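# Four arms unload stones from a wheelbarrow past a batten

## Task

Take every stone out of the wheelbarrow and put each one on the far side of the low wooden batten, while keeping the wheelbarrow upright on the floor, resting on its wheel and its legs.

## Robot and tools

Robots. Four identical i2rt Big YAM arms, named arm1, arm2, arm3 and arm4. Each has six revolute joints, a two-finger gripper and a camera on its wrist. The hand can get roughly 1.0 m from the joint1 axis. Foot (base_link) poses in the scene frame, each foot facing along its own +x: arm1 x=-0.295 y=+0.655 z=+0.934 quat_wxyz=(+0.722, -0.004, +0.000, -0.692); arm2 x=-0.295 y=-0.668 z=+0.967 quat_wxyz=(+0.712, +0.003, -0.004, +0.702); arm3 x=+0.378 y=+0.632 z=+1.040 quat_wxyz=(+0.692, -0.001, -0.002, -0.722); arm4 x=+0.333 y=-0.631 z=+1.054 quat_wxyz=(+0.692, +0.001, +0.000, +0.722). So arm1 and arm3 stand at +y facing toward -y, and arm2 and arm4 stand at -y facing toward +y. Loose objects may occasionally get a short shove from outside.

Frames. One shared scene frame in metres, origin on the floor, +z upward. The hand point lies between the finger pads, about 1 cm short of the fingertips. The fingers extend along the hand's +z axis and open and close along its y axis. Printed hand positions can be off, more so at long reach.

Cameras. Wrist cameras arm1_cam_wrist, arm2_cam_wrist, arm3_cam_wrist, arm4_cam_wrist, plus fixed room cameras cam_high and cam_low; all images are 672x504. Calibrations are approximate; room cameras may have shifted a little.

Tool move. Optional keys arm1, arm2, arm3, arm4 and cameras. Each arm key holds an object with any of: "joints", a dict of absolute targets by name (joint1_rad to joint6_rad in radians, gripper_m in metres as the fingertip gap); "target", one list of 7 numbers [x, y, z, qw, qx, qy, qz], an absolute hand pose in the scene frame (metres, unit quaternion), reached along a straight line from the current hand_target; "speed", top speed of that line in m/s, 0.002 to 0.5, default 0.25, only allowed together with target. When target is given, joints may contain only gripper_m. Joint ranges: joint1_rad -2.879 to 2.879 (base yaw, positive counter-clockwise seen from above, 0 = along the foot's +x); joint2_rad 0 to 3.141 (shoulder, 0 = upper arm pointing back, positive raises it then forward); joint3_rad 0 to 3.019 (elbow, 0 = folded); joint4_rad -1.692 to 1.57 (hand pitch, positive lifts fingers); joint5_rad -1.57 to 1.57 (hand sideways, positive to the arm's right); joint6_rad -2.094 to 2.094 (roll, positive clockwise seen from behind); gripper_m 0 to 0.093. Arms left out keep their previous command. All motions begin together; all hand lines in one call finish together, paced by the slowest, lasting 0.5 to 10 s, and a call never exceeds 15 s. Each control step clamps the path pose to within 100 mm and 20 degrees of the measured hand, so hands lag, wander, may overshoot speed near full stretch, and often stop a centimetre or more off. Paths ignore obstacles and other arms. cameras: list of camera names, ["all"] or omitted for all, [] for none. Unknown keys make a call invalid; out-of-range values get it refused, and after a refusal or a stop the remaining move, wait and finished_scene calls of that reply are skipped.

Results. A "move" line reports per arm "done" or its worst status. joint_status and hand_status words: off_target (stopped short, may still push); time_out (each joint keeps a target near where it stood and keeps pushing; on_its_own lists them, and "held at" shows the target); not_followed / "joint command not followed" / "pose unreachable" (a safety check withheld targets; the arm may keep trying until retargeted). Arms under "as last shown" were not commanded and repeat old values. Velocities in rad/s (gripper m/s) are hidden when within noise. Joint torques include gravity, have offsets and noise; numbers 3 and 4 wrap at ±28 N m. The "pictures" line gives image order. Gripper: closed on nothing reads 0.000 to 0.002; on a hard object it reads up to 0.005 below its width; commanding about 0.005 below first-contact reading gives full force (about 50 to 64 N per pad). Open well above the reading to release.

Other tools. wait: seconds 0 to 10, optional cameras; returns full state. zoom_image: camera name and region [x0, y0, x1, y1] in pixels, at most 504 by 504, from that camera's latest image. read_manual: section "licences". finished_scene: scene = current scene number; ends it for good, so the goal must hold without the robots.

Cautions. Two robots pressing hard on each other ends the scene in failure; the clearance check can be late and lets fingers, gripper housings and wrist cameras touch. The arms never stop on contact and keep pushing; to relieve a stuck joint, command its reported position. Avoid dropping stones, releasing them while moving, slamming, hard hits and strong pushes, and do not tip the wheelbarrow. Holding loads, stretching out or pushing heats motors: MOTOR HOT appears at 85 °C, and at 100 °C the arm goes limp and falls for 30 to 60 s (OVER-TEMPERATURE FAULT, keys read limit_stop_at_motor_heat; resend targets afterwards). Time spent thinking lets the scene run with the last commands held.

Each tool is called after ">>>" as name([rows], argument=value, ...), one row to a line, values as JSON.

## Session

>>> move()

Scene clock: 0.00 s.
Joint torques (N m): no reading
Heat: arm1: hottest joint1_rad 35 °C; arm2: hottest gripper 37 °C; arm3: hottest joint1_rad 34 °C; arm4: hottest joint1_rad 33 °C.
Joint velocities: within noise
arm1.joint_positions: joint1_rad=-0.047 joint2_rad=+0.634 joint3_rad=+1.444 joint4_rad=-1.330 joint5_rad=+0.281 joint6_rad=+0.229 gripper_m=+0.09396
arm1.joint_status: not commanded
arm1.hand: x=-0.3414 y=+0.4305 z=+1.5033 quat_wxyz=(-0.314, -0.714, -0.475, +0.408) (m; scene frame)
arm1.hand_target: x=-0.3413 y=+0.4332 z=+1.5126 quat_wxyz=(-0.322, -0.710, -0.471, +0.413) (m; scene frame)
arm1.hand_status: not commanded
arm2.joint_positions: joint1_rad=-0.571 joint2_rad=+0.588 joint3_rad=+1.458 joint4_rad=-1.302 joint5_rad=+0.115 joint6_rad=-0.385 gripper_m=+0.09396
arm2.joint_status: not commanded
arm2.hand: x=-0.1618 y=-0.5072 z=+1.5549 quat_wxyz=(-0.531, +0.506, -0.670, -0.115) (m; scene frame)
arm2.hand_target: x=-0.1637 y=-0.5102 z=+1.5632 quat_wxyz=(-0.539, +0.502, -0.666, -0.118) (m; scene frame)
arm2.hand_status: not commanded
arm3.joint_positions: joint1_rad=-0.889 joint2_rad=+0.644 joint3_rad=+1.375 joint4_rad=-1.400 joint5_rad=+0.041 joint6_rad=+0.190 gripper_m=+0.09396
arm3.joint_status: not commanded
arm3.hand: x=+0.1823 y=+0.4994 z=+1.5552 quat_wxyz=(-0.161, -0.879, -0.190, +0.406) (m; scene frame)
arm3.hand_target: x=+0.1839 y=+0.5006 z=+1.5654 quat_wxyz=(-0.165, -0.874, -0.189, +0.416) (m; scene frame)
arm3.hand_status: not commanded
arm4.joint_positions: joint1_rad=-0.169 joint2_rad=+0.500 joint3_rad=+1.387 joint4_rad=-1.192 joint5_rad=+0.251 joint6_rad=+0.128 gripper_m=+0.09396
arm4.joint_status: not commanded
arm4.hand: x=+0.4007 y=-0.4461 z=+1.6503 quat_wxyz=(-0.486, +0.430, -0.678, -0.345) (m; scene frame)
arm4.hand_target: x=+0.4002 y=-0.4503 z=+1.6621 quat_wxyz=(-0.493, +0.424, -0.672, -0.353) (m; scene frame)
arm4.hand_status: not commanded
pictures: arm1_cam_wrist, arm2_cam_wrist, arm3_cam_wrist, arm4_cam_wrist, cam_high, cam_low

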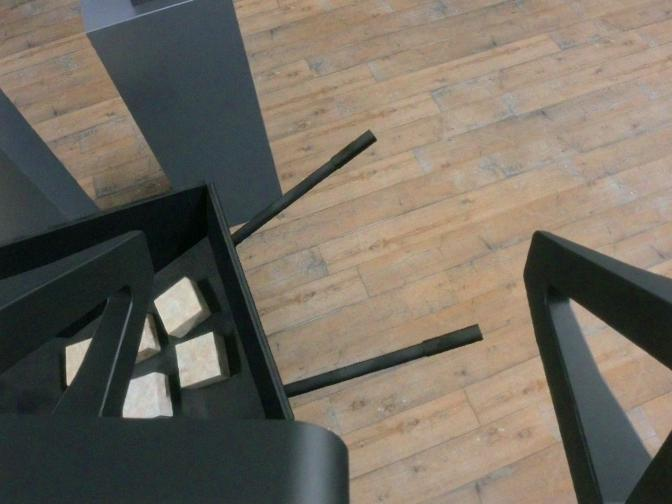

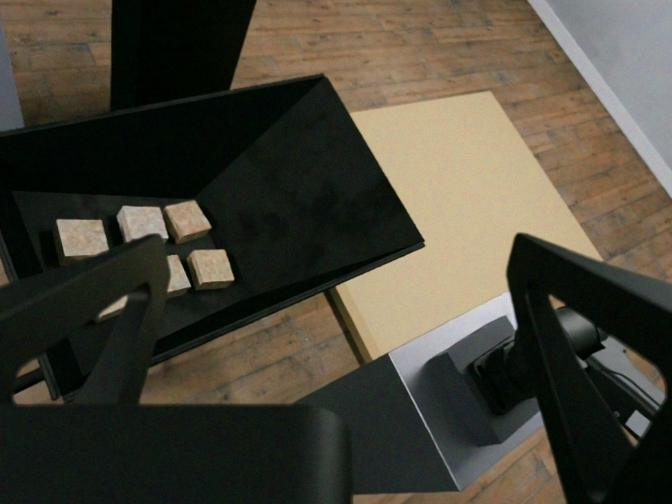

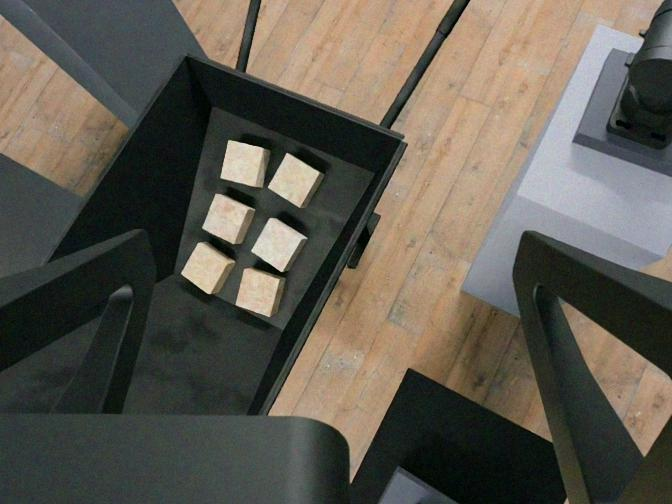

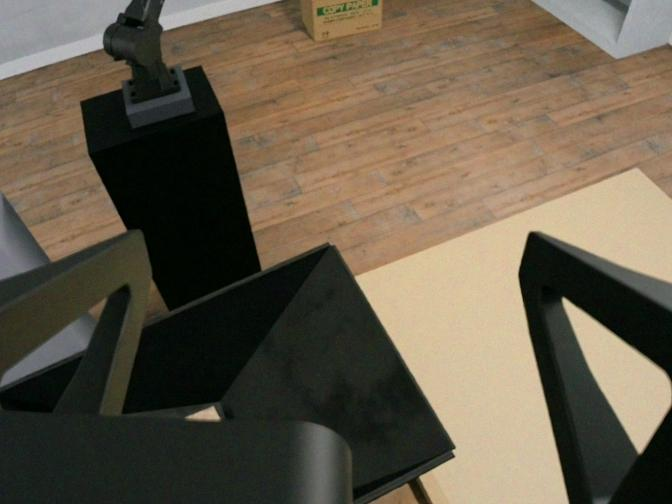

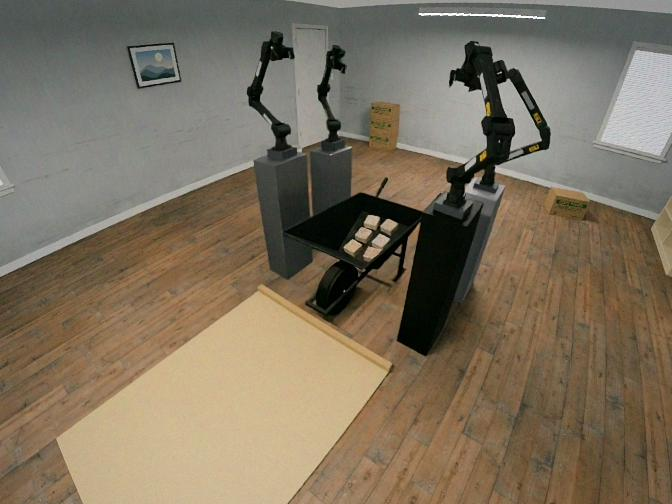

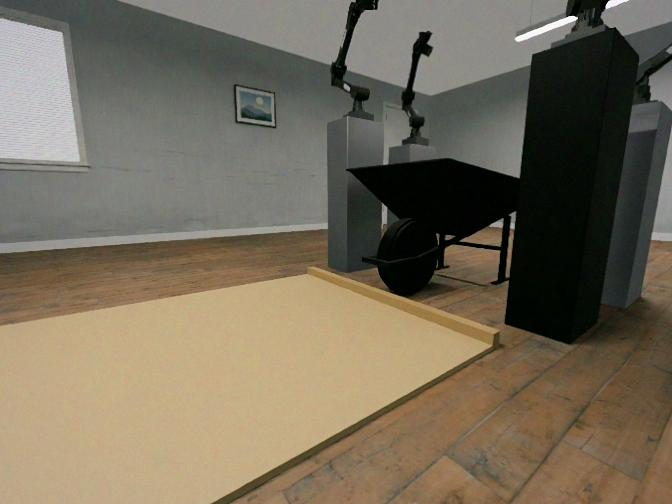

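>>> zoom_image(camera="cam_high", region=[220, 160, 460, 340])

>>> zoom_image(camera="cam_low", region=[300, 120, 552, 320])

>>> zoom_image(camera="arm1_cam_wrist", region=[0, 100, 504, 504])

>>> zoom_image(camera="arm3_cam_wrist", region=[0, 0, 504, 420])

>>> zoom_image(camera="arm2_cam_wrist", region=[0, 40, 504, 420])

Scaled by 2.100 from the camera's 672x504 image, which has a finer 960x720 frame.

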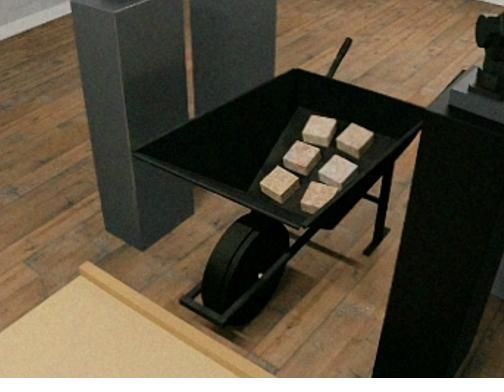

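Scaled by 2.000 from the camera's 672x504 image, which has a finer 960x720 frame.

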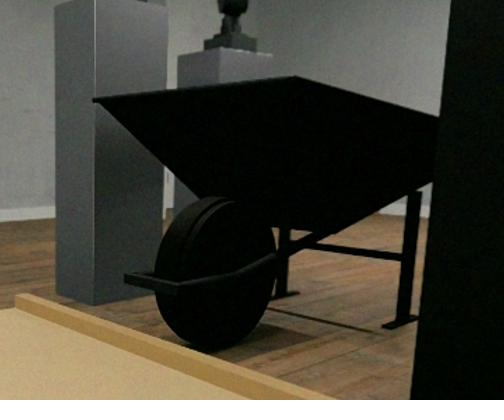

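Scaled by 1.000.

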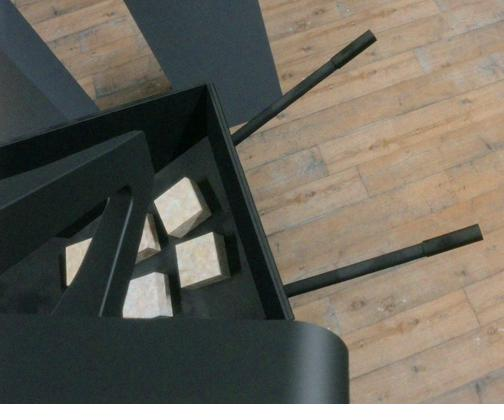

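Scaled by 1.000.

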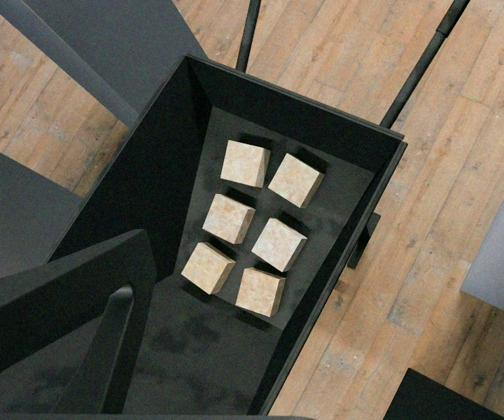

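Scaled by 1.000.

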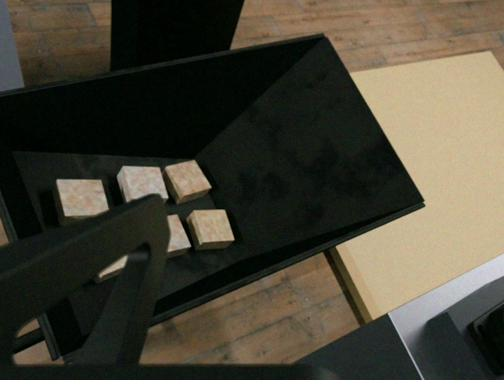

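>>> move(arm1={"joints": {"joint1_rad": -0.74, "joint2_rad": 2.1, "joint3_rad": 1.2, "joint4_rad": -0.32, "joint5_rad": 0.0, "joint6_rad": 0.0}}, arm2={"joints": {"joint1_rad": 0.71, "joint2_rad": 2.1, "joint3_rad": 1.2, "joint4_rad": -0.32, "joint5_rad": 0.0, "joint6_rad": 0.0}}, arm3={"joints": {"joint1_rad": 1.2}}, arm4={"joints": {"joint1_rad": -1.2}})

Scene clock: 27.50 s.
Joint torques (N m): arm1=[-1.55 -16.15 7.8 2.13 -0.1 -0.25] | arm2=[-0.85 -17.49 5.61 1.62 0.03 0.16] | arm3=[1.03 1.67 10.19 1.54 0.06 -0.06] | arm4=[-2.02 4.89 7.58 2 -0.07 -0.03]
move: arm1 done; arm2 done; arm3 done; arm4 done
arm1.joint_positions: joint1_rad=-0.745 joint2_rad=+2.096 joint3_rad=+1.193 joint4_rad=-0.339 joint5_rad=+0.002 joint6_rad=+0.011 gripper_m=+0.09396
arm1.joint_status: all done
arm1.hand: x=-0.6749 y=+0.2070 z=+0.8302 quat_wxyz=(-0.071, -0.897, -0.409, +0.152) (m; scene frame)
arm2.joint_positions: joint1_rad=+0.718 joint2_rad=+2.088 joint3_rad=+1.201 joint4_rad=-0.341 joint5_rad=-0.003 joint6_rad=-0.018 gripper_m=+0.09398
arm2.joint_status: all done
arm2.hand: x=-0.6785 y=-0.2160 z=+0.8686 quat_wxyz=(-0.076, +0.898, -0.405, -0.156) (m; scene frame)
arm3.joint_positions: joint1_rad=+1.192 joint2_rad=+0.644 joint3_rad=+1.375 joint4_rad=-1.400 joint5_rad=+0.039 joint6_rad=+0.187 gripper_m=+0.09398
arm3.joint_status: all done
arm3.hand: x=+0.5900 y=+0.5309 z=+1.5557 quat_wxyz=(-0.432, -0.277, -0.855, +0.070) (m; scene frame)
arm4.joint_positions: joint1_rad=-1.185 joint2_rad=+0.500 joint3_rad=+1.387 joint4_rad=-1.192 joint5_rad=+0.251 joint6_rad=+0.128 gripper_m=+0.09397
arm4.joint_status: all done
arm4.hand: x=+0.5270 y=-0.5913 z=+1.6501 quat_wxyz=(-0.592, +0.046, -0.802, -0.065) (m; scene frame)
pictures: arm1_cam_wrist, arm2_cam_wrist, arm3_cam_wrist, arm4_cam_wrist, cam_high, cam_low
camera_calibration:
arm1_cam_wrist: T_world_to_cam=[[-0.751257, 0.659899, -0.0120899, -0.632641], [0.630477, 0.722939, 0.282592, 0.0476005], [0.195222, 0.204677, -0.959164, 1.00899], [0, 0, 0, 1]]
arm2_cam_wrist: T_world_to_cam=[[0.740254, 0.672324, -0.00206092, 0.651249], [0.647504, -0.712095, 0.271404, 0.0554616], [0.181004, -0.202243, -0.962463, 1.04043], [0, 0, 0, 1]]
arm3_cam_wrist: T_world_to_cam=[[-0.524142, -0.844069, -0.11324, 0.935251], [-0.802409, 0.534013, -0.266402, 0.611126], [0.285333, -0.0487671, -0.957187, 1.46785], [0, 0, 0, 1]]
arm4_cam_wrist: T_world_to_cam=[[0.141808, -0.988974, -0.0426786, -0.591055], [-0.798302, -0.0887614, -0.595681, 1.35436], [0.585325, 0.118543, -0.802086, 1.2102], [0, 0, 0, 1]]

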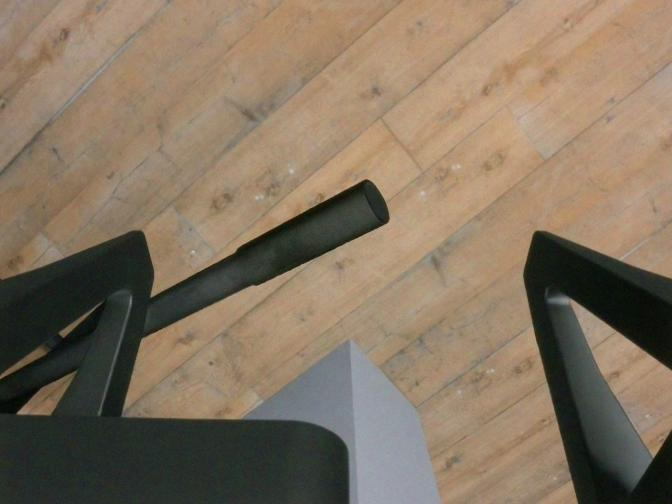

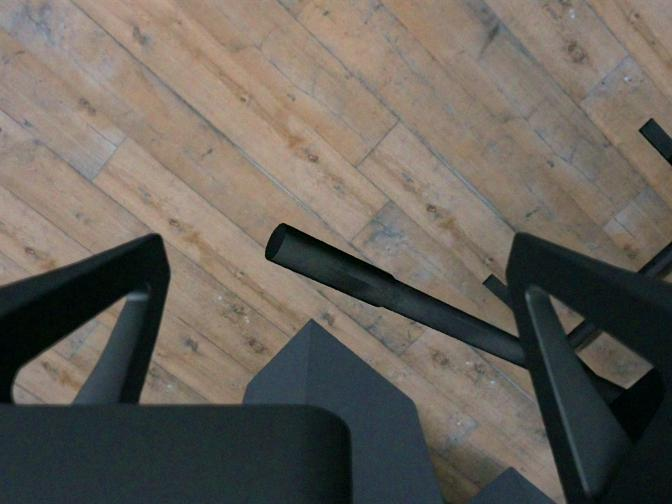

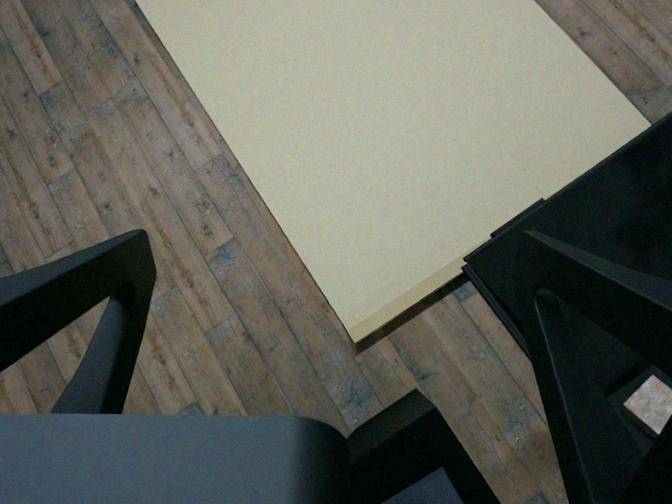

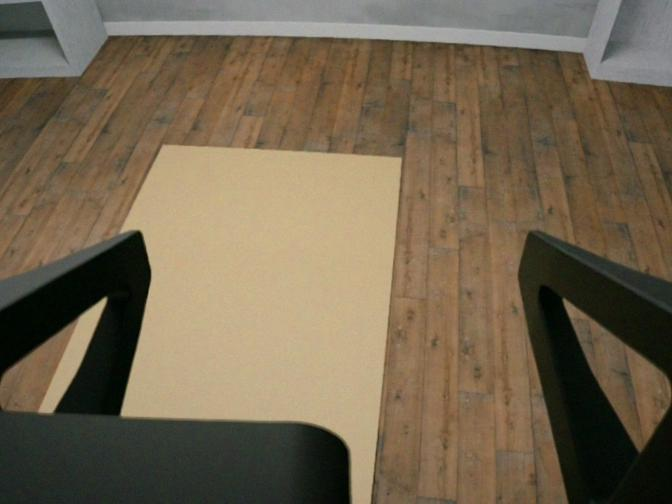

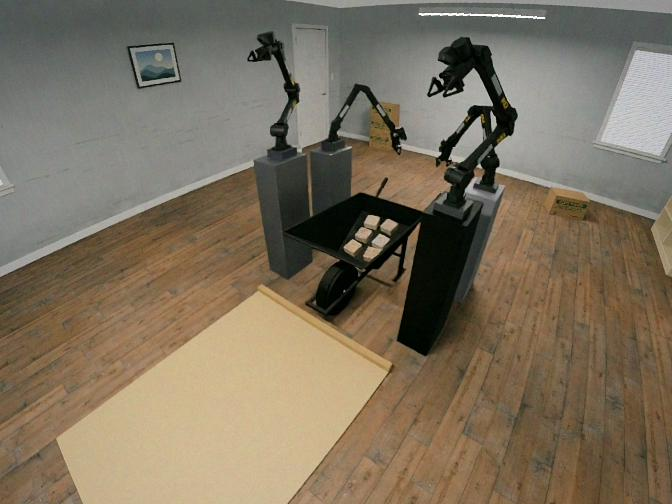

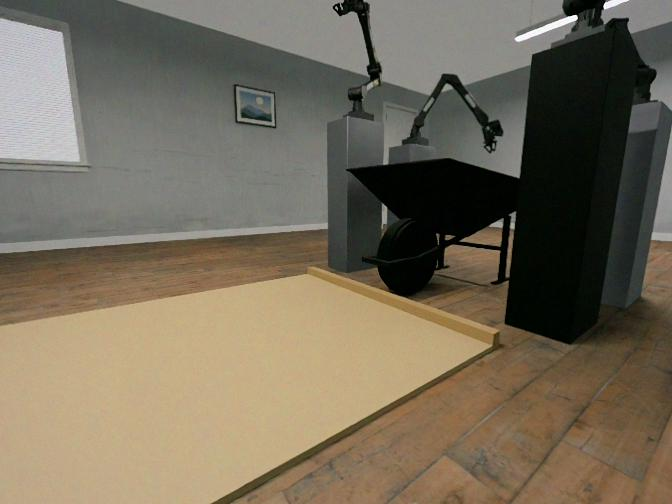

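>>> zoom_image(camera="cam_high", region=[350, 165, 440, 235])

>>> zoom_image(camera="arm1_cam_wrist", region=[0, 160, 420, 440])

>>> zoom_image(camera="arm2_cam_wrist", region=[230, 90, 672, 440])

>>> zoom_image(camera="cam_low", region=[340, 150, 540, 310])

Scaled by 5.600 from the camera's 672x504 image, which has a finer 960x720 frame.

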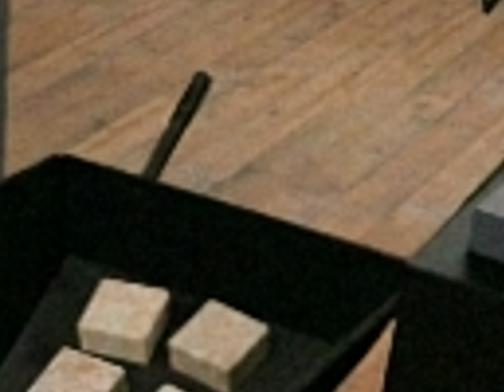

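Scaled by 1.200 from the camera's 672x504 image, which has a finer 960x720 frame.

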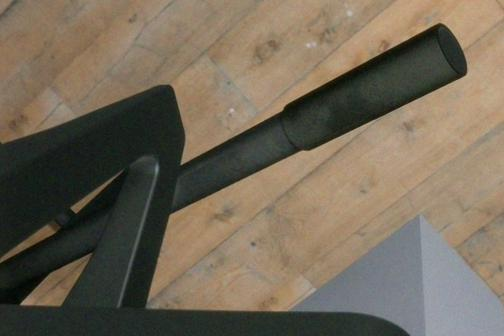

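Scaled by 1.140 from the camera's 672x504 image, which has a finer 960x720 frame.

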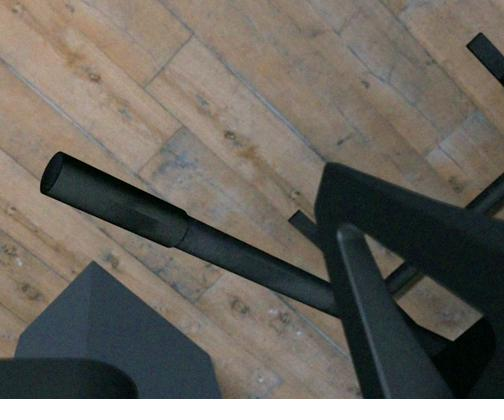

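Scaled by 2.520 from the camera's 672x504 image, which has a finer 960x720 frame.

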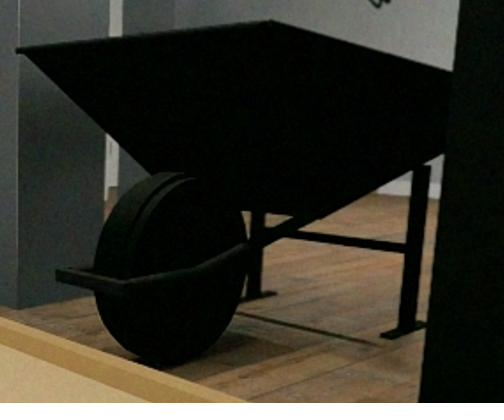

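>>> move(arm1={"joints": {"joint1_rad": -1.14, "joint4_rad": 0.892, "joint5_rad": -0.88, "joint6_rad": 0.598}}, arm2={"joints": {"joint1_rad": 1.236, "joint4_rad": 0.796, "joint5_rad": 0.951, "joint6_rad": -0.429}}, arm3={"joints": {"joint1_rad": 1.6, "joint2_rad": 1.5, "joint3_rad": 1.5, "joint4_rad": -1.2, "joint5_rad": 0.0, "joint6_rad": 0.0}}, arm4={"joints": {"joint1_rad": -1.6, "joint2_rad": 1.5, "joint3_rad": 1.5, "joint4_rad": -1.2, "joint5_rad": 0.0, "joint6_rad": 0.0}}, cameras=[])

>>> move(arm1={"joints": {"joint2_rad": 2.807, "joint3_rad": 1.013}}, arm2={"joints": {"joint2_rad": 2.89, "joint3_rad": 1.058}})

Scene clock: 50.30 s.
move: arm1 done; arm2 done; arm3 done; arm4 done
arm1.joint_status: all done
arm2.joint_status: all done
arm3.joint_status: all done
arm4.joint_status: all done
pictures: none

Scene clock: 51.93 s.
Joint torques (N m): arm1=[-2.14 -13.57 0.02 2.22 -0.51 -0.12] | arm2=[-1.08 -14.62 -0.79 1.48 0.46 -0.1] | arm3=[0.62 -13.45 11.06 1.21 -0.11 -0.18] | arm4=[-1.67 -13.45 9.31 0.42 -0.23 -0.18]
move: arm1 done; arm2 done
arm1.joint_positions: joint1_rad=-1.135 joint2_rad=+2.798 joint3_rad=+1.012 joint4_rad=+0.882 joint5_rad=-0.870 joint6_rad=+0.587 gripper_m=+0.09398
arm1.joint_status: all done
arm1.hand: x=-0.6216 y=+0.3365 z=+0.6132 quat_wxyz=(-0.496, -0.861, -0.093, +0.056) (m; scene frame)
arm2.joint_positions: joint1_rad=+1.247 joint2_rad=+2.881 joint3_rad=+1.056 joint4_rad=+0.785 joint5_rad=+0.948 joint6_rad=-0.413 gripper_m=+0.09399
arm2.joint_status: all done
arm2.hand: x=-0.6233 y=-0.4009 z=+0.6112 quat_wxyz=(-0.500, +0.860, -0.087, -0.056) (m; scene frame)
arm3.joint_positions: joint1_rad=+1.597 joint2_rad=+1.500 joint3_rad=+1.488 joint4_rad=-1.214 joint5_rad=+0.004 joint6_rad=+0.017 gripper_m=+0.09399
arm3.hand: x=+0.9049 y=+0.6236 z=+1.3183 quat_wxyz=(-0.172, -0.016, -0.985, +0.004) (m; scene frame)
arm4.joint_positions: joint1_rad=-1.589 joint2_rad=+1.509 joint3_rad=+1.483 joint4_rad=-1.190 joint5_rad=+0.003 joint6_rad=+0.016 gripper_m=+0.09397
arm4.hand: x=+0.8668 y=-0.6197 z=+1.3266 quat_wxyz=(-0.176, +0.004, -0.984, -0.003) (m; scene frame)
pictures: arm1_cam_wrist, arm2_cam_wrist, arm3_cam_wrist, arm4_cam_wrist, cam_high, cam_low
camera_calibration:
arm1_cam_wrist: T_world_to_cam=[[-0.205669, 0.485565, -0.849663, 0.230764], [0.796475, 0.587528, 0.142965, 0.216033], [0.568619, -0.647331, -0.507577, 1.00575], [0, 0, 0, 1]]
arm2_cam_wrist: T_world_to_cam=[[0.196051, 0.50145, 0.842682, -0.189917], [0.802805, -0.575549, 0.155716, 0.180221], [0.563088, 0.645981, -0.515403, 1.05031], [0, 0, 0, 1]]
arm3_cam_wrist: T_world_to_cam=[[-0.0191001, -0.999818, 0.000230873, 0.642228], [-0.959824, 0.0184008, 0.279998, 0.494664], [-0.279951, 0.00512639, -0.960001, 1.63693], [0, 0, 0, 1]]
arm4_cam_wrist: T_world_to_cam=[[0.00832328, -0.999946, 0.00629417, -0.637192], [-0.960522, -0.00624441, 0.278135, 0.462989], [-0.27808, -0.00836068, -0.960521, 1.63514], [0, 0, 0, 1]]

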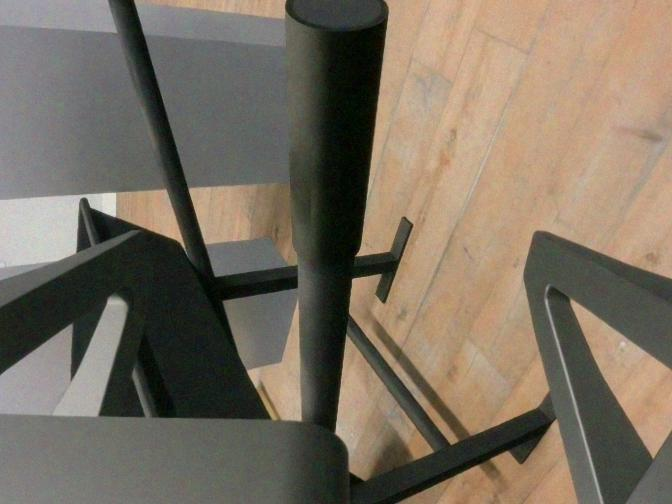

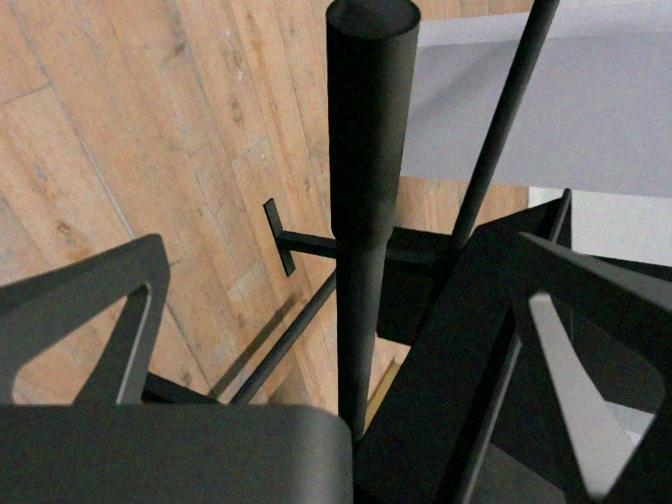

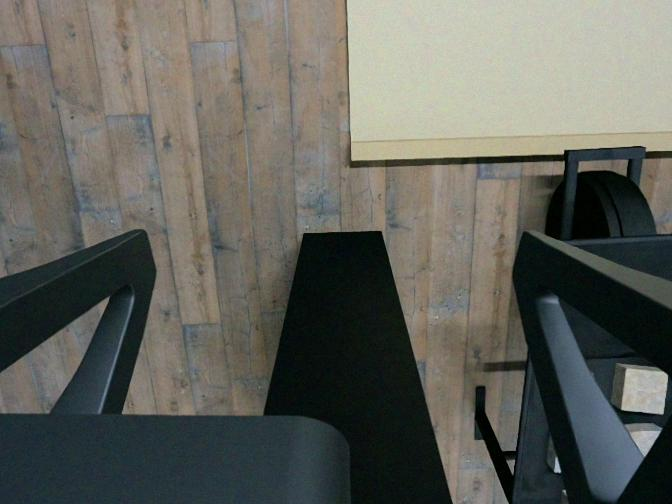

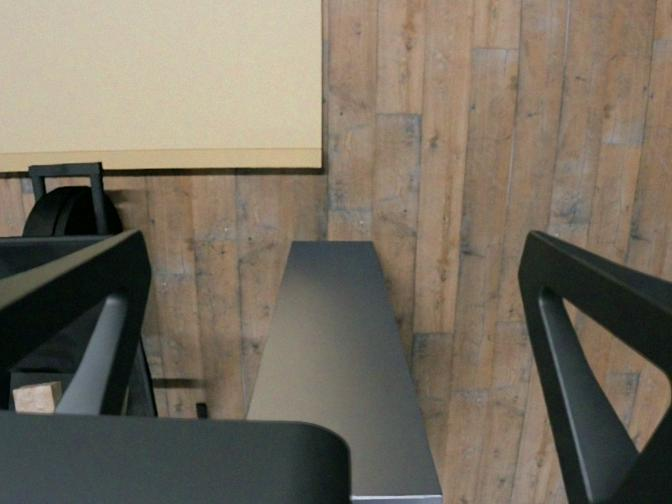

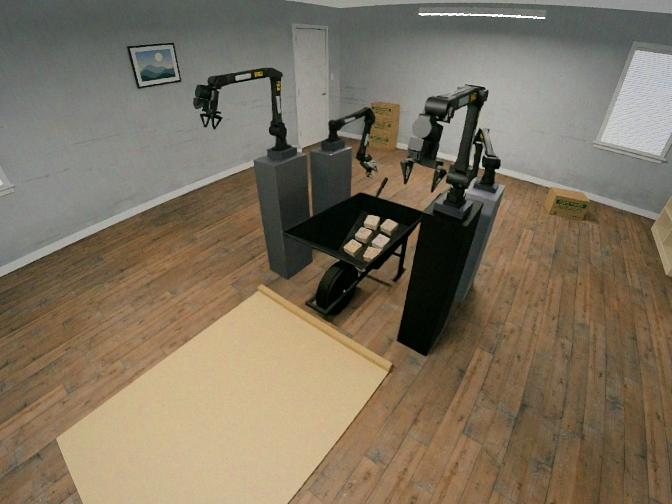

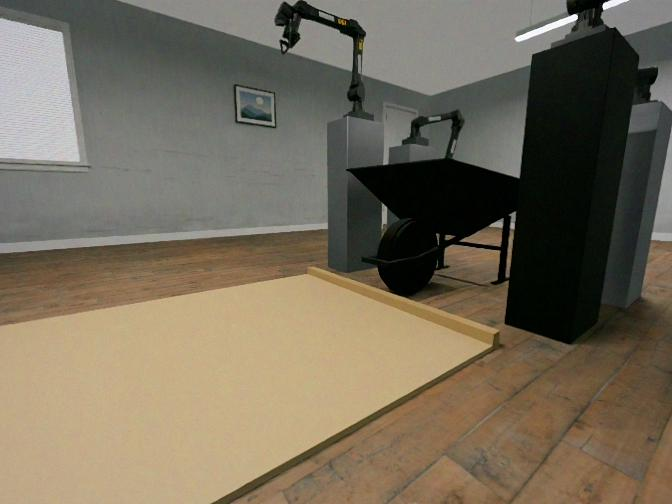

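>>> move(arm1={"target": [-0.616, 0.229, 0.549, 0.4975, 0.8618, 0.0862, -0.0497], "speed": 0.12}, arm2={"target": [-0.617, -0.286, 0.555, 0.4975, -0.8618, 0.0862, 0.0497], "speed": 0.12}, cameras=["arm1_cam_wrist", "arm2_cam_wrist"])

Scene clock: 58.20 s.
Joint torques (N m): arm1=[-2.08 -14.1 1.99 2.8 -0.18 -0.11] | arm2=[-1.14 -14.74 0.62 2.35 0.14 -0.11] | arm3=[0.67 -13.45 11.06 1.24 -0.11 -0.18] | arm4=[-1.61 -13.39 9.29 0.43 -0.22 -0.17]
move: arm1 done; arm2 off_target
arm1.joint_positions: joint1_rad=-0.905 joint2_rad=+2.950 joint3_rad=+1.289 joint4_rad=+0.924 joint5_rad=-0.718 joint6_rad=+0.832 gripper_m=+0.09398
arm1.hand: x=-0.6205 y=+0.2267 z=+0.5571 quat_wxyz=(-0.497, -0.862, -0.090, +0.051) (m; scene frame)
arm1.hand_target: x=-0.6161 y=+0.2291 z=+0.5492 quat_wxyz=(-0.498, -0.862, -0.086, +0.050) (m; scene frame)
arm1.hand_status: done (0.010 m and 0.5 deg from the pose sent, 0.125 m and 1.1 deg at the start)
arm2.joint_positions: joint1_rad=+0.976 joint2_rad=+3.010 joint3_rad=+1.298 joint4_rad=+0.916 joint5_rad=+0.780 joint6_rad=-0.732 gripper_m=+0.09399
arm2.hand: x=-0.6273 y=-0.2848 z=+0.5642 quat_wxyz=(-0.497, +0.861, -0.090, -0.055) (m; scene frame)
arm2.hand_target: x=-0.6172 y=-0.2863 z=+0.5552 quat_wxyz=(-0.497, +0.862, -0.086, -0.050) (m; scene frame)
arm2.hand_status: off_target (0.014 m and 0.8 deg from the pose sent, 0.128 m and 0.8 deg at the start)
arm3, arm4: as last shown
pictures: arm1_cam_wrist, arm2_cam_wrist
camera_calibration:
arm1_cam_wrist: T_world_to_cam=[[-0.196028, 0.485122, -0.852191, 0.244064], [0.794154, 0.588338, 0.152242, 0.280857], [0.575233, -0.646927, -0.500593, 0.905703], [0, 0, 0, 1]]
arm2_cam_wrist: T_world_to_cam=[[0.200502, 0.505756, 0.839053, -0.201666], [0.800484, -0.578339, 0.15732, 0.254354], [0.564822, 0.640106, -0.520807, 0.955814], [0, 0, 0, 1]]

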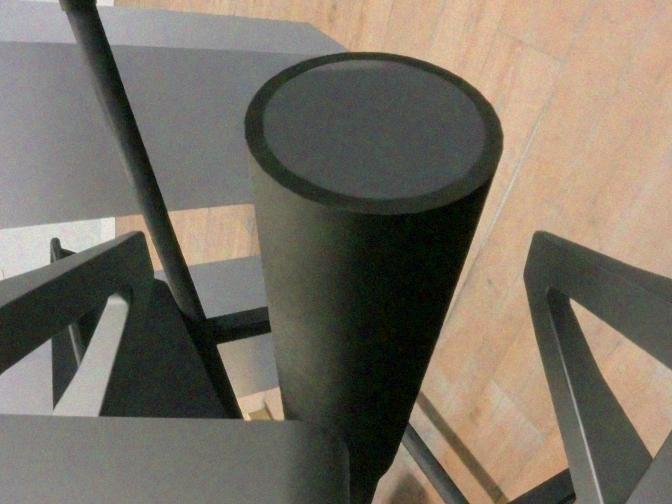

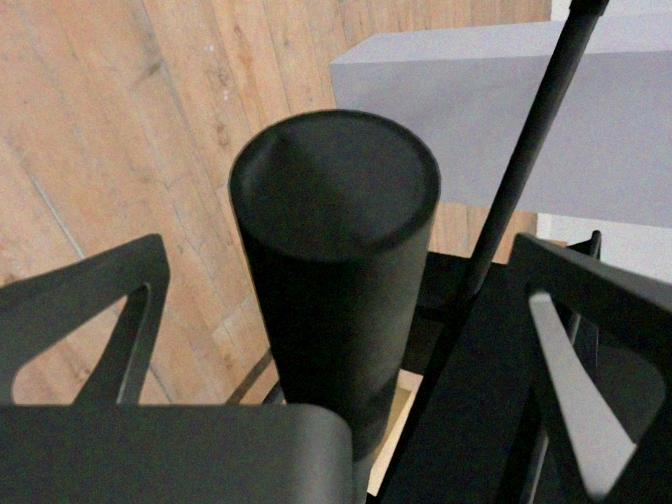

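>>> move(arm1={"joints": {"gripper_m": 0.034}}, arm2={"joints": {"gripper_m": 0.034}}, cameras=["arm1_cam_wrist", "arm2_cam_wrist"])

Scene clock: 61.07 s.
Joint torques (N m): arm1=[-1.73 -14.45 1.92 2.8 -0.32 -0.18] | arm2=[-1.03 -14.74 0.62 2.32 0.15 -0.1] | arm3=[0.62 -13.39 11.06 1.24 -0.11 -0.18] | arm4=[-1.67 -13.45 9.29 0.43 -0.23 -0.17]
Heat: arm1: hottest joint2_rad 35 °C; arm2: hottest joint2_rad 37 °C; arm3: hottest joint3_rad 37 °C; arm4: hottest joint3_rad 38 °C.
move: arm1 done; arm2 done
arm1.joint_positions: joint1_rad=-0.905 joint2_rad=+2.954 joint3_rad=+1.289 joint4_rad=+0.924 joint5_rad=-0.713 joint6_rad=+0.835 gripper_m=+0.03428
arm1.joint_status: all done
arm1.hand: x=-0.6194 y=+0.2284 z=+0.5544 quat_wxyz=(-0.495, -0.863, -0.087, +0.050) (m; scene frame)
arm2.joint_positions: joint1_rad=+0.976 joint2_rad=+3.010 joint3_rad=+1.298 joint4_rad=+0.916 joint5_rad=+0.778 joint6_rad=-0.733 gripper_m=+0.03435
arm2.joint_status: all done
arm2.hand: x=-0.6275 y=-0.2849 z=+0.5641 quat_wxyz=(-0.497, +0.862, -0.089, -0.055) (m; scene frame)
arm3, arm4: as last shown
pictures: arm1_cam_wrist, arm2_cam_wrist
camera_calibration:
arm1_cam_wrist: T_world_to_cam=[[-0.190093, 0.49061, -0.850392, 0.242609], [0.796419, 0.583566, 0.158644, 0.278328], [0.574092, -0.647111, -0.501662, 0.904786], [0, 0, 0, 1]]
arm2_cam_wrist: T_world_to_cam=[[0.198971, 0.506872, 0.838744, -0.20194], [0.801437, -0.57672, 0.158404, 0.254948], [0.564011, 0.640683, -0.520977, 0.955667], [0, 0, 0, 1]]

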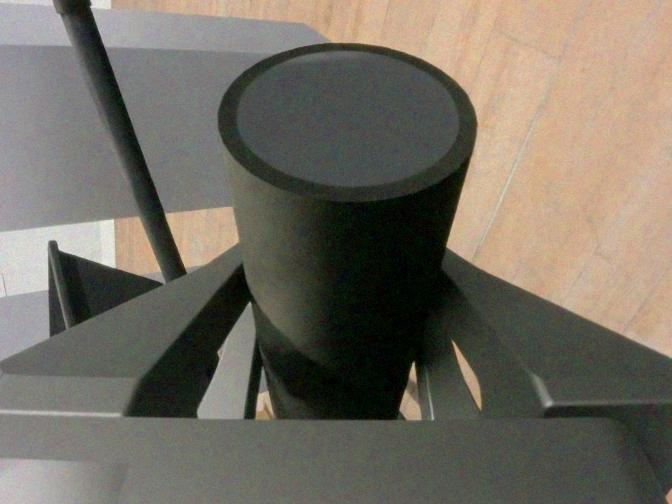

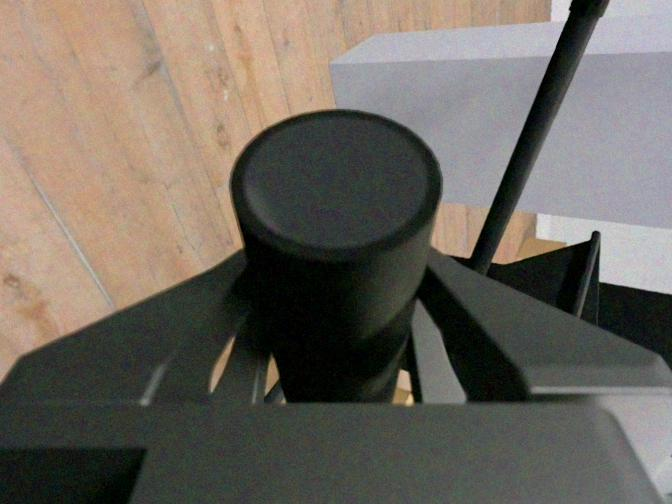

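>>> move(arm1={"joints": {"gripper_m": 0.029}}, arm2={"joints": {"gripper_m": 0.029}}, cameras=[])

>>> move(arm1={"joints": {"gripper_m": 0.024}}, arm2={"joints": {"gripper_m": 0.024}}, cameras=["arm1_cam_wrist", "arm2_cam_wrist"])

Scene clock: 61.97 s.
move: arm1 done; arm2 off_target
arm1.joint_status: all done
arm2.joint_status: gripper_m off_target (ended at +0.03252, target +0.02900)
pictures: none

Scene clock: 62.37 s.
Joint torques (N m): arm1=[-1.73 -14.27 1.92 2.81 -0.32 -0.19] | arm2=[-1.03 -14.68 0.62 2.33 0.15 -0.07] | arm3=[0.67 -13.45 11.06 1.24 -0.11 -0.18] | arm4=[-1.67 -13.45 9.32 0.44 -0.22 -0.17]
move: arm1 off_target; arm2 off_target
arm1.joint_positions: joint1_rad=-0.905 joint2_rad=+2.954 joint3_rad=+1.289 joint4_rad=+0.924 joint5_rad=-0.713 joint6_rad=+0.840 gripper_m=+0.03160
arm1.joint_status: gripper_m off_target (ended at +0.03160, target +0.02400)
arm1.hand: x=-0.6194 y=+0.2284 z=+0.5544 quat_wxyz=(-0.495, -0.863, -0.085, +0.049) (m; scene frame)
arm2.joint_positions: joint1_rad=+0.976 joint2_rad=+3.010 joint3_rad=+1.298 joint4_rad=+0.916 joint5_rad=+0.778 joint6_rad=-0.735 gripper_m=+0.03243
arm2.joint_status: gripper_m off_target (ended at +0.03244, target +0.02400)
arm2.hand: x=-0.6275 y=-0.2849 z=+0.5641 quat_wxyz=(-0.497, +0.862, -0.089, -0.055) (m; scene frame)
arm3.joint_positions: joint1_rad=+1.597 joint2_rad=+1.500 joint3_rad=+1.488 joint4_rad=-1.214 joint5_rad=+0.004 joint6_rad=+0.017 gripper_m=+0.09399
arm3.hand: x=+0.9049 y=+0.6236 z=+1.3183 quat_wxyz=(-0.172, -0.016, -0.985, +0.004) (m; scene frame)
arm4.joint_positions: joint1_rad=-1.589 joint2_rad=+1.509 joint3_rad=+1.483 joint4_rad=-1.190 joint5_rad=+0.003 joint6_rad=+0.016 gripper_m=+0.09397
arm4.hand: x=+0.8668 y=-0.6197 z=+1.3266 quat_wxyz=(-0.176, +0.004, -0.984, -0.003) (m; scene frame)
pictures: arm1_cam_wrist, arm2_cam_wrist
camera_calibration:
arm1_cam_wrist: T_world_to_cam=[[-0.185573, 0.491046, -0.851138, 0.245723], [0.797139, 0.581712, 0.161807, 0.277444], [0.574572, -0.648448, -0.499382, 0.904124], [0, 0, 0, 1]]
arm2_cam_wrist: T_world_to_cam=[[0.197467, 0.507016, 0.839012, -0.202994], [0.801669, -0.576106, 0.159463, 0.254671], [0.56421, 0.641122, -0.520221, 0.95549], [0, 0, 0, 1]]

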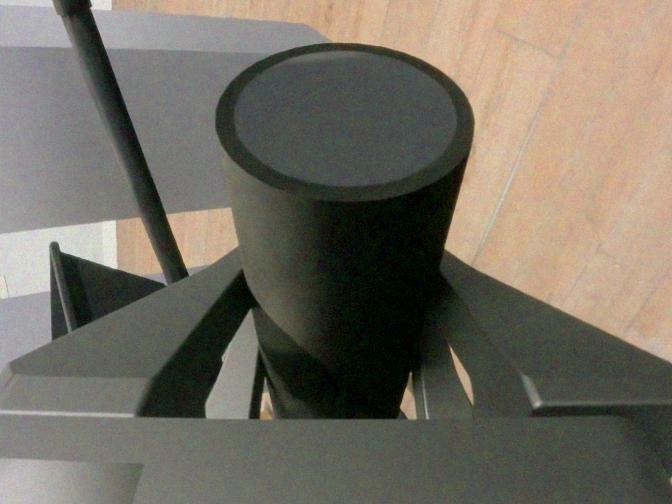

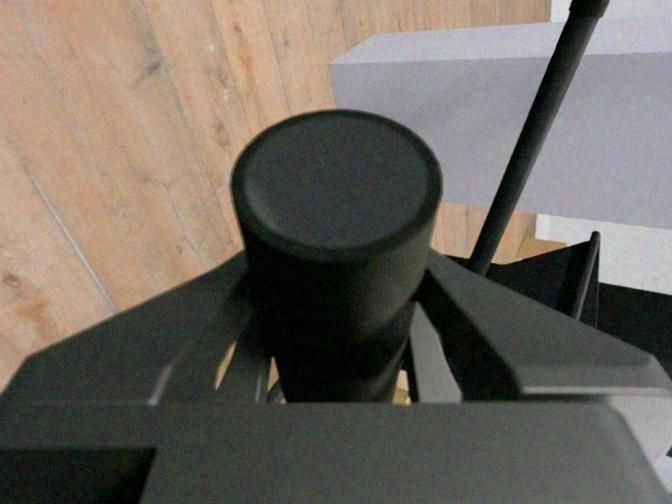

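>>> move(arm1={"target": [-0.5895, 0.229, 0.6287, 0.4924, 0.8607, 0.1061, -0.0745], "speed": 0.08}, arm2={"target": [-0.5985, -0.2845, 0.6415, 0.4924, -0.8607, 0.1061, 0.0745], "speed": 0.08}, cameras=["cam_high", "arm3_cam_wrist"])

Scene clock: 76.70 s.
Joint torques (N m): arm1=[-6.12 -23.53 -5.71 5.83 -1.09 -0.53] | arm2=[4.66 -25.05 -6.06 5.24 1.25 0.27] | arm3=[0.67 -13.45 11.04 1.24 -0.11 -0.18] | arm4=[-1.67 -13.45 9.32 0.43 -0.22 -0.18]
move: arm1 off_target; arm2 off_target
arm1.joint_positions: joint1_rad=-0.796 joint2_rad=+2.909 joint3_rad=+1.138 joint4_rad=+0.934 joint5_rad=-0.626 joint6_rad=+0.869 gripper_m=+0.03157
arm1.hand: x=-0.5471 y=+0.2389 z=+0.5569 quat_wxyz=(-0.449, -0.889, -0.089, +0.015) (m; scene frame)
arm1.hand_target: x=-0.5879 y=+0.2283 z=+0.6190 quat_wxyz=(-0.489, -0.862, -0.107, +0.074) (m; scene frame)
arm1.hand_status: off_target (0.084 m and 9.3 deg from the pose sent, 0.080 m and 3.8 deg at the start)
arm2.joint_positions: joint1_rad=+0.863 joint2_rad=+2.967 joint3_rad=+1.146 joint4_rad=+0.931 joint5_rad=+0.689 joint6_rad=-0.759 gripper_m=+0.03242
arm2.hand: x=-0.5541 y=-0.2901 z=+0.5686 quat_wxyz=(-0.451, +0.887, -0.096, -0.017) (m; scene frame)
arm2.hand_target: x=-0.5965 y=-0.2835 z=+0.6305 quat_wxyz=(-0.489, +0.862, -0.107, -0.074) (m; scene frame)
arm2.hand_status: off_target (0.086 m and 8.7 deg from the pose sent, 0.083 m and 3.1 deg at the start)
arm3, arm4: as last shown
pictures: arm3_cam_wrist, cam_high
camera_calibration:
arm3_cam_wrist: T_world_to_cam=[[-0.0191001, -0.999818, 0.000230873, 0.642228], [-0.959824, 0.0184008, 0.279998, 0.494664], [-0.279951, 0.00512639, -0.960001, 1.63693], [0, 0, 0, 1]]

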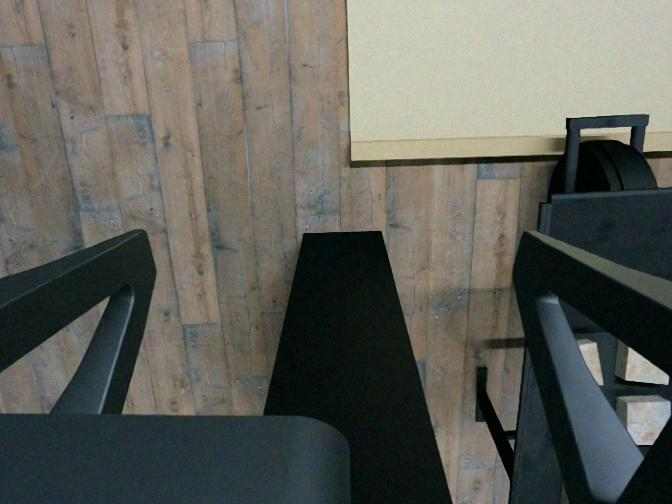

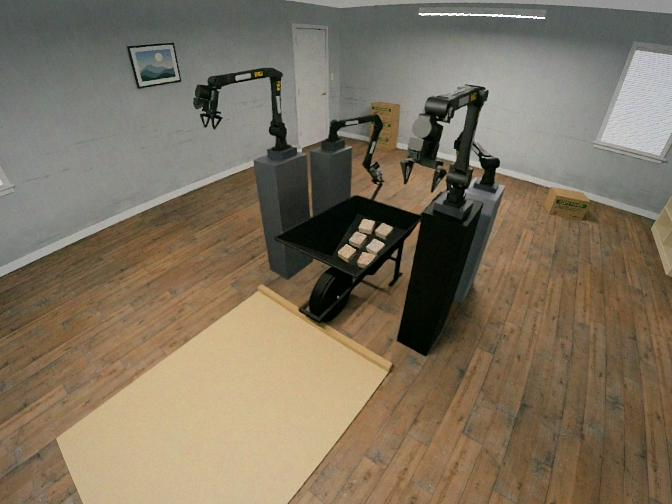

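>>> move(arm1={"target": [-0.600, 0.235, 0.660, 0.4924, 0.8607, 0.1061, -0.0745], "speed": 0.06}, arm2={"target": [-0.608, -0.286, 0.672, 0.4924, -0.8607, 0.1061, 0.0745], "speed": 0.06}, cameras=["cam_high", "arm3_cam_wrist"])

Scene clock: 82.30 s.
Joint torques (N m): arm1=[-6.95 -25.23 -5.46 4.21 -1.65 -0.53] | arm2=[6.01 -26.23 -6.01 3.67 1.63 0.37] | arm3=[0.67 -13.45 11.06 1.24 -0.11 -0.18] | arm4=[-1.67 -13.39 9.32 0.42 -0.22 -0.17]
move: arm1 off_target; arm2 off_target
arm1.joint_positions: joint1_rad=-0.814 joint2_rad=+2.849 joint3_rad=+1.081 joint4_rad=+0.934 joint5_rad=-0.633 joint6_rad=+0.846 gripper_m=+0.03156
arm1.hand: x=-0.5531 y=+0.2434 z=+0.5808 quat_wxyz=(-0.451, -0.887, -0.093, +0.022) (m; scene frame)
arm1.hand_target: x=-0.5983 y=+0.2339 z=+0.6488 quat_wxyz=(-0.491, -0.861, -0.107, +0.076) (m; scene frame)
arm1.hand_status: off_target (0.092 m and 8.3 deg from the pose sent, 0.116 m and 9.3 deg at the start; pose on its path clipped on 16 of 48 steps)
arm2.joint_positions: joint1_rad=+0.864 joint2_rad=+2.900 joint3_rad=+1.097 joint4_rad=+0.931 joint5_rad=+0.689 joint6_rad=-0.759 gripper_m=+0.03242
arm2.hand: x=-0.5607 y=-0.2848 z=+0.5949 quat_wxyz=(-0.456, +0.884, -0.098, -0.023) (m; scene frame)
arm2.hand_target: x=-0.6059 y=-0.2841 z=+0.6597 quat_wxyz=(-0.490, +0.862, -0.107, -0.076) (m; scene frame)
arm2.hand_status: off_target (0.090 m and 7.7 deg from the pose sent, 0.117 m and 8.7 deg at the start; pose on its path clipped on 15 of 48 steps)
arm3, arm4: as last shown
pictures: arm3_cam_wrist, cam_high
camera_calibration:
arm3_cam_wrist: T_world_to_cam=[[-0.0191001, -0.999818, 0.000230873, 0.642228], [-0.959824, 0.0184008, 0.279998, 0.494664], [-0.279951, 0.00512639, -0.960001, 1.63693], [0, 0, 0, 1]]

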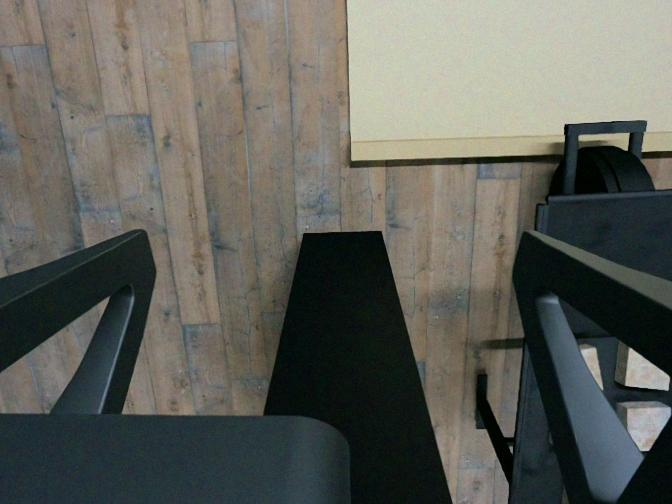

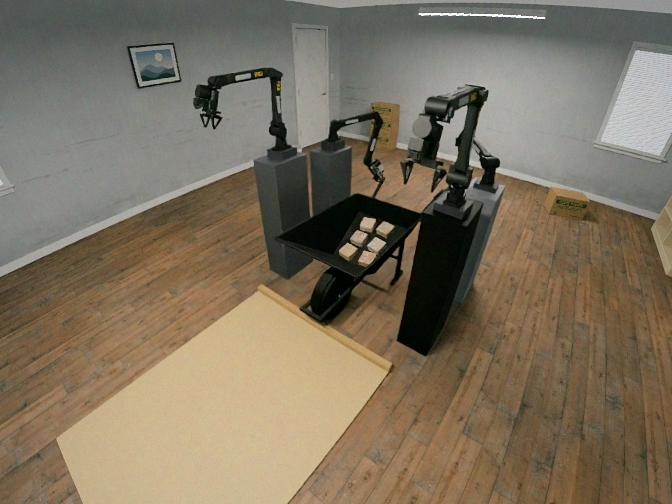

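>>> zoom_image(camera="cam_high", region=[270, 270, 410, 390])

>>> zoom_image(camera="arm3_cam_wrist", region=[320, 80, 672, 344])

Scaled by 3.600 from the camera's 672x504 image, which has a finer 960x720 frame.

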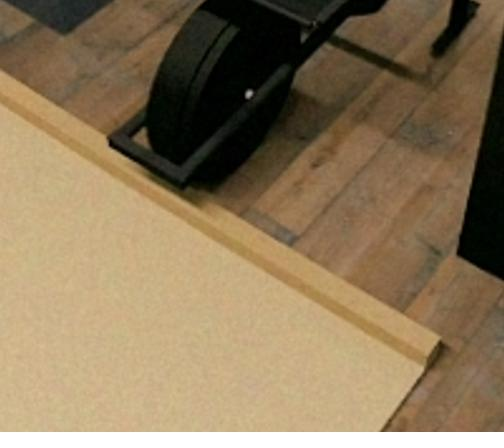

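Scaled by 1.432 from the camera's 672x504 image, which has a finer 960x720 frame.

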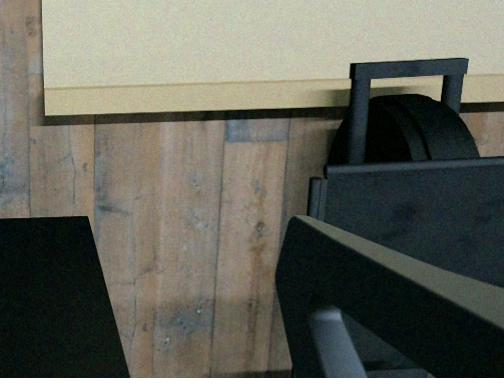

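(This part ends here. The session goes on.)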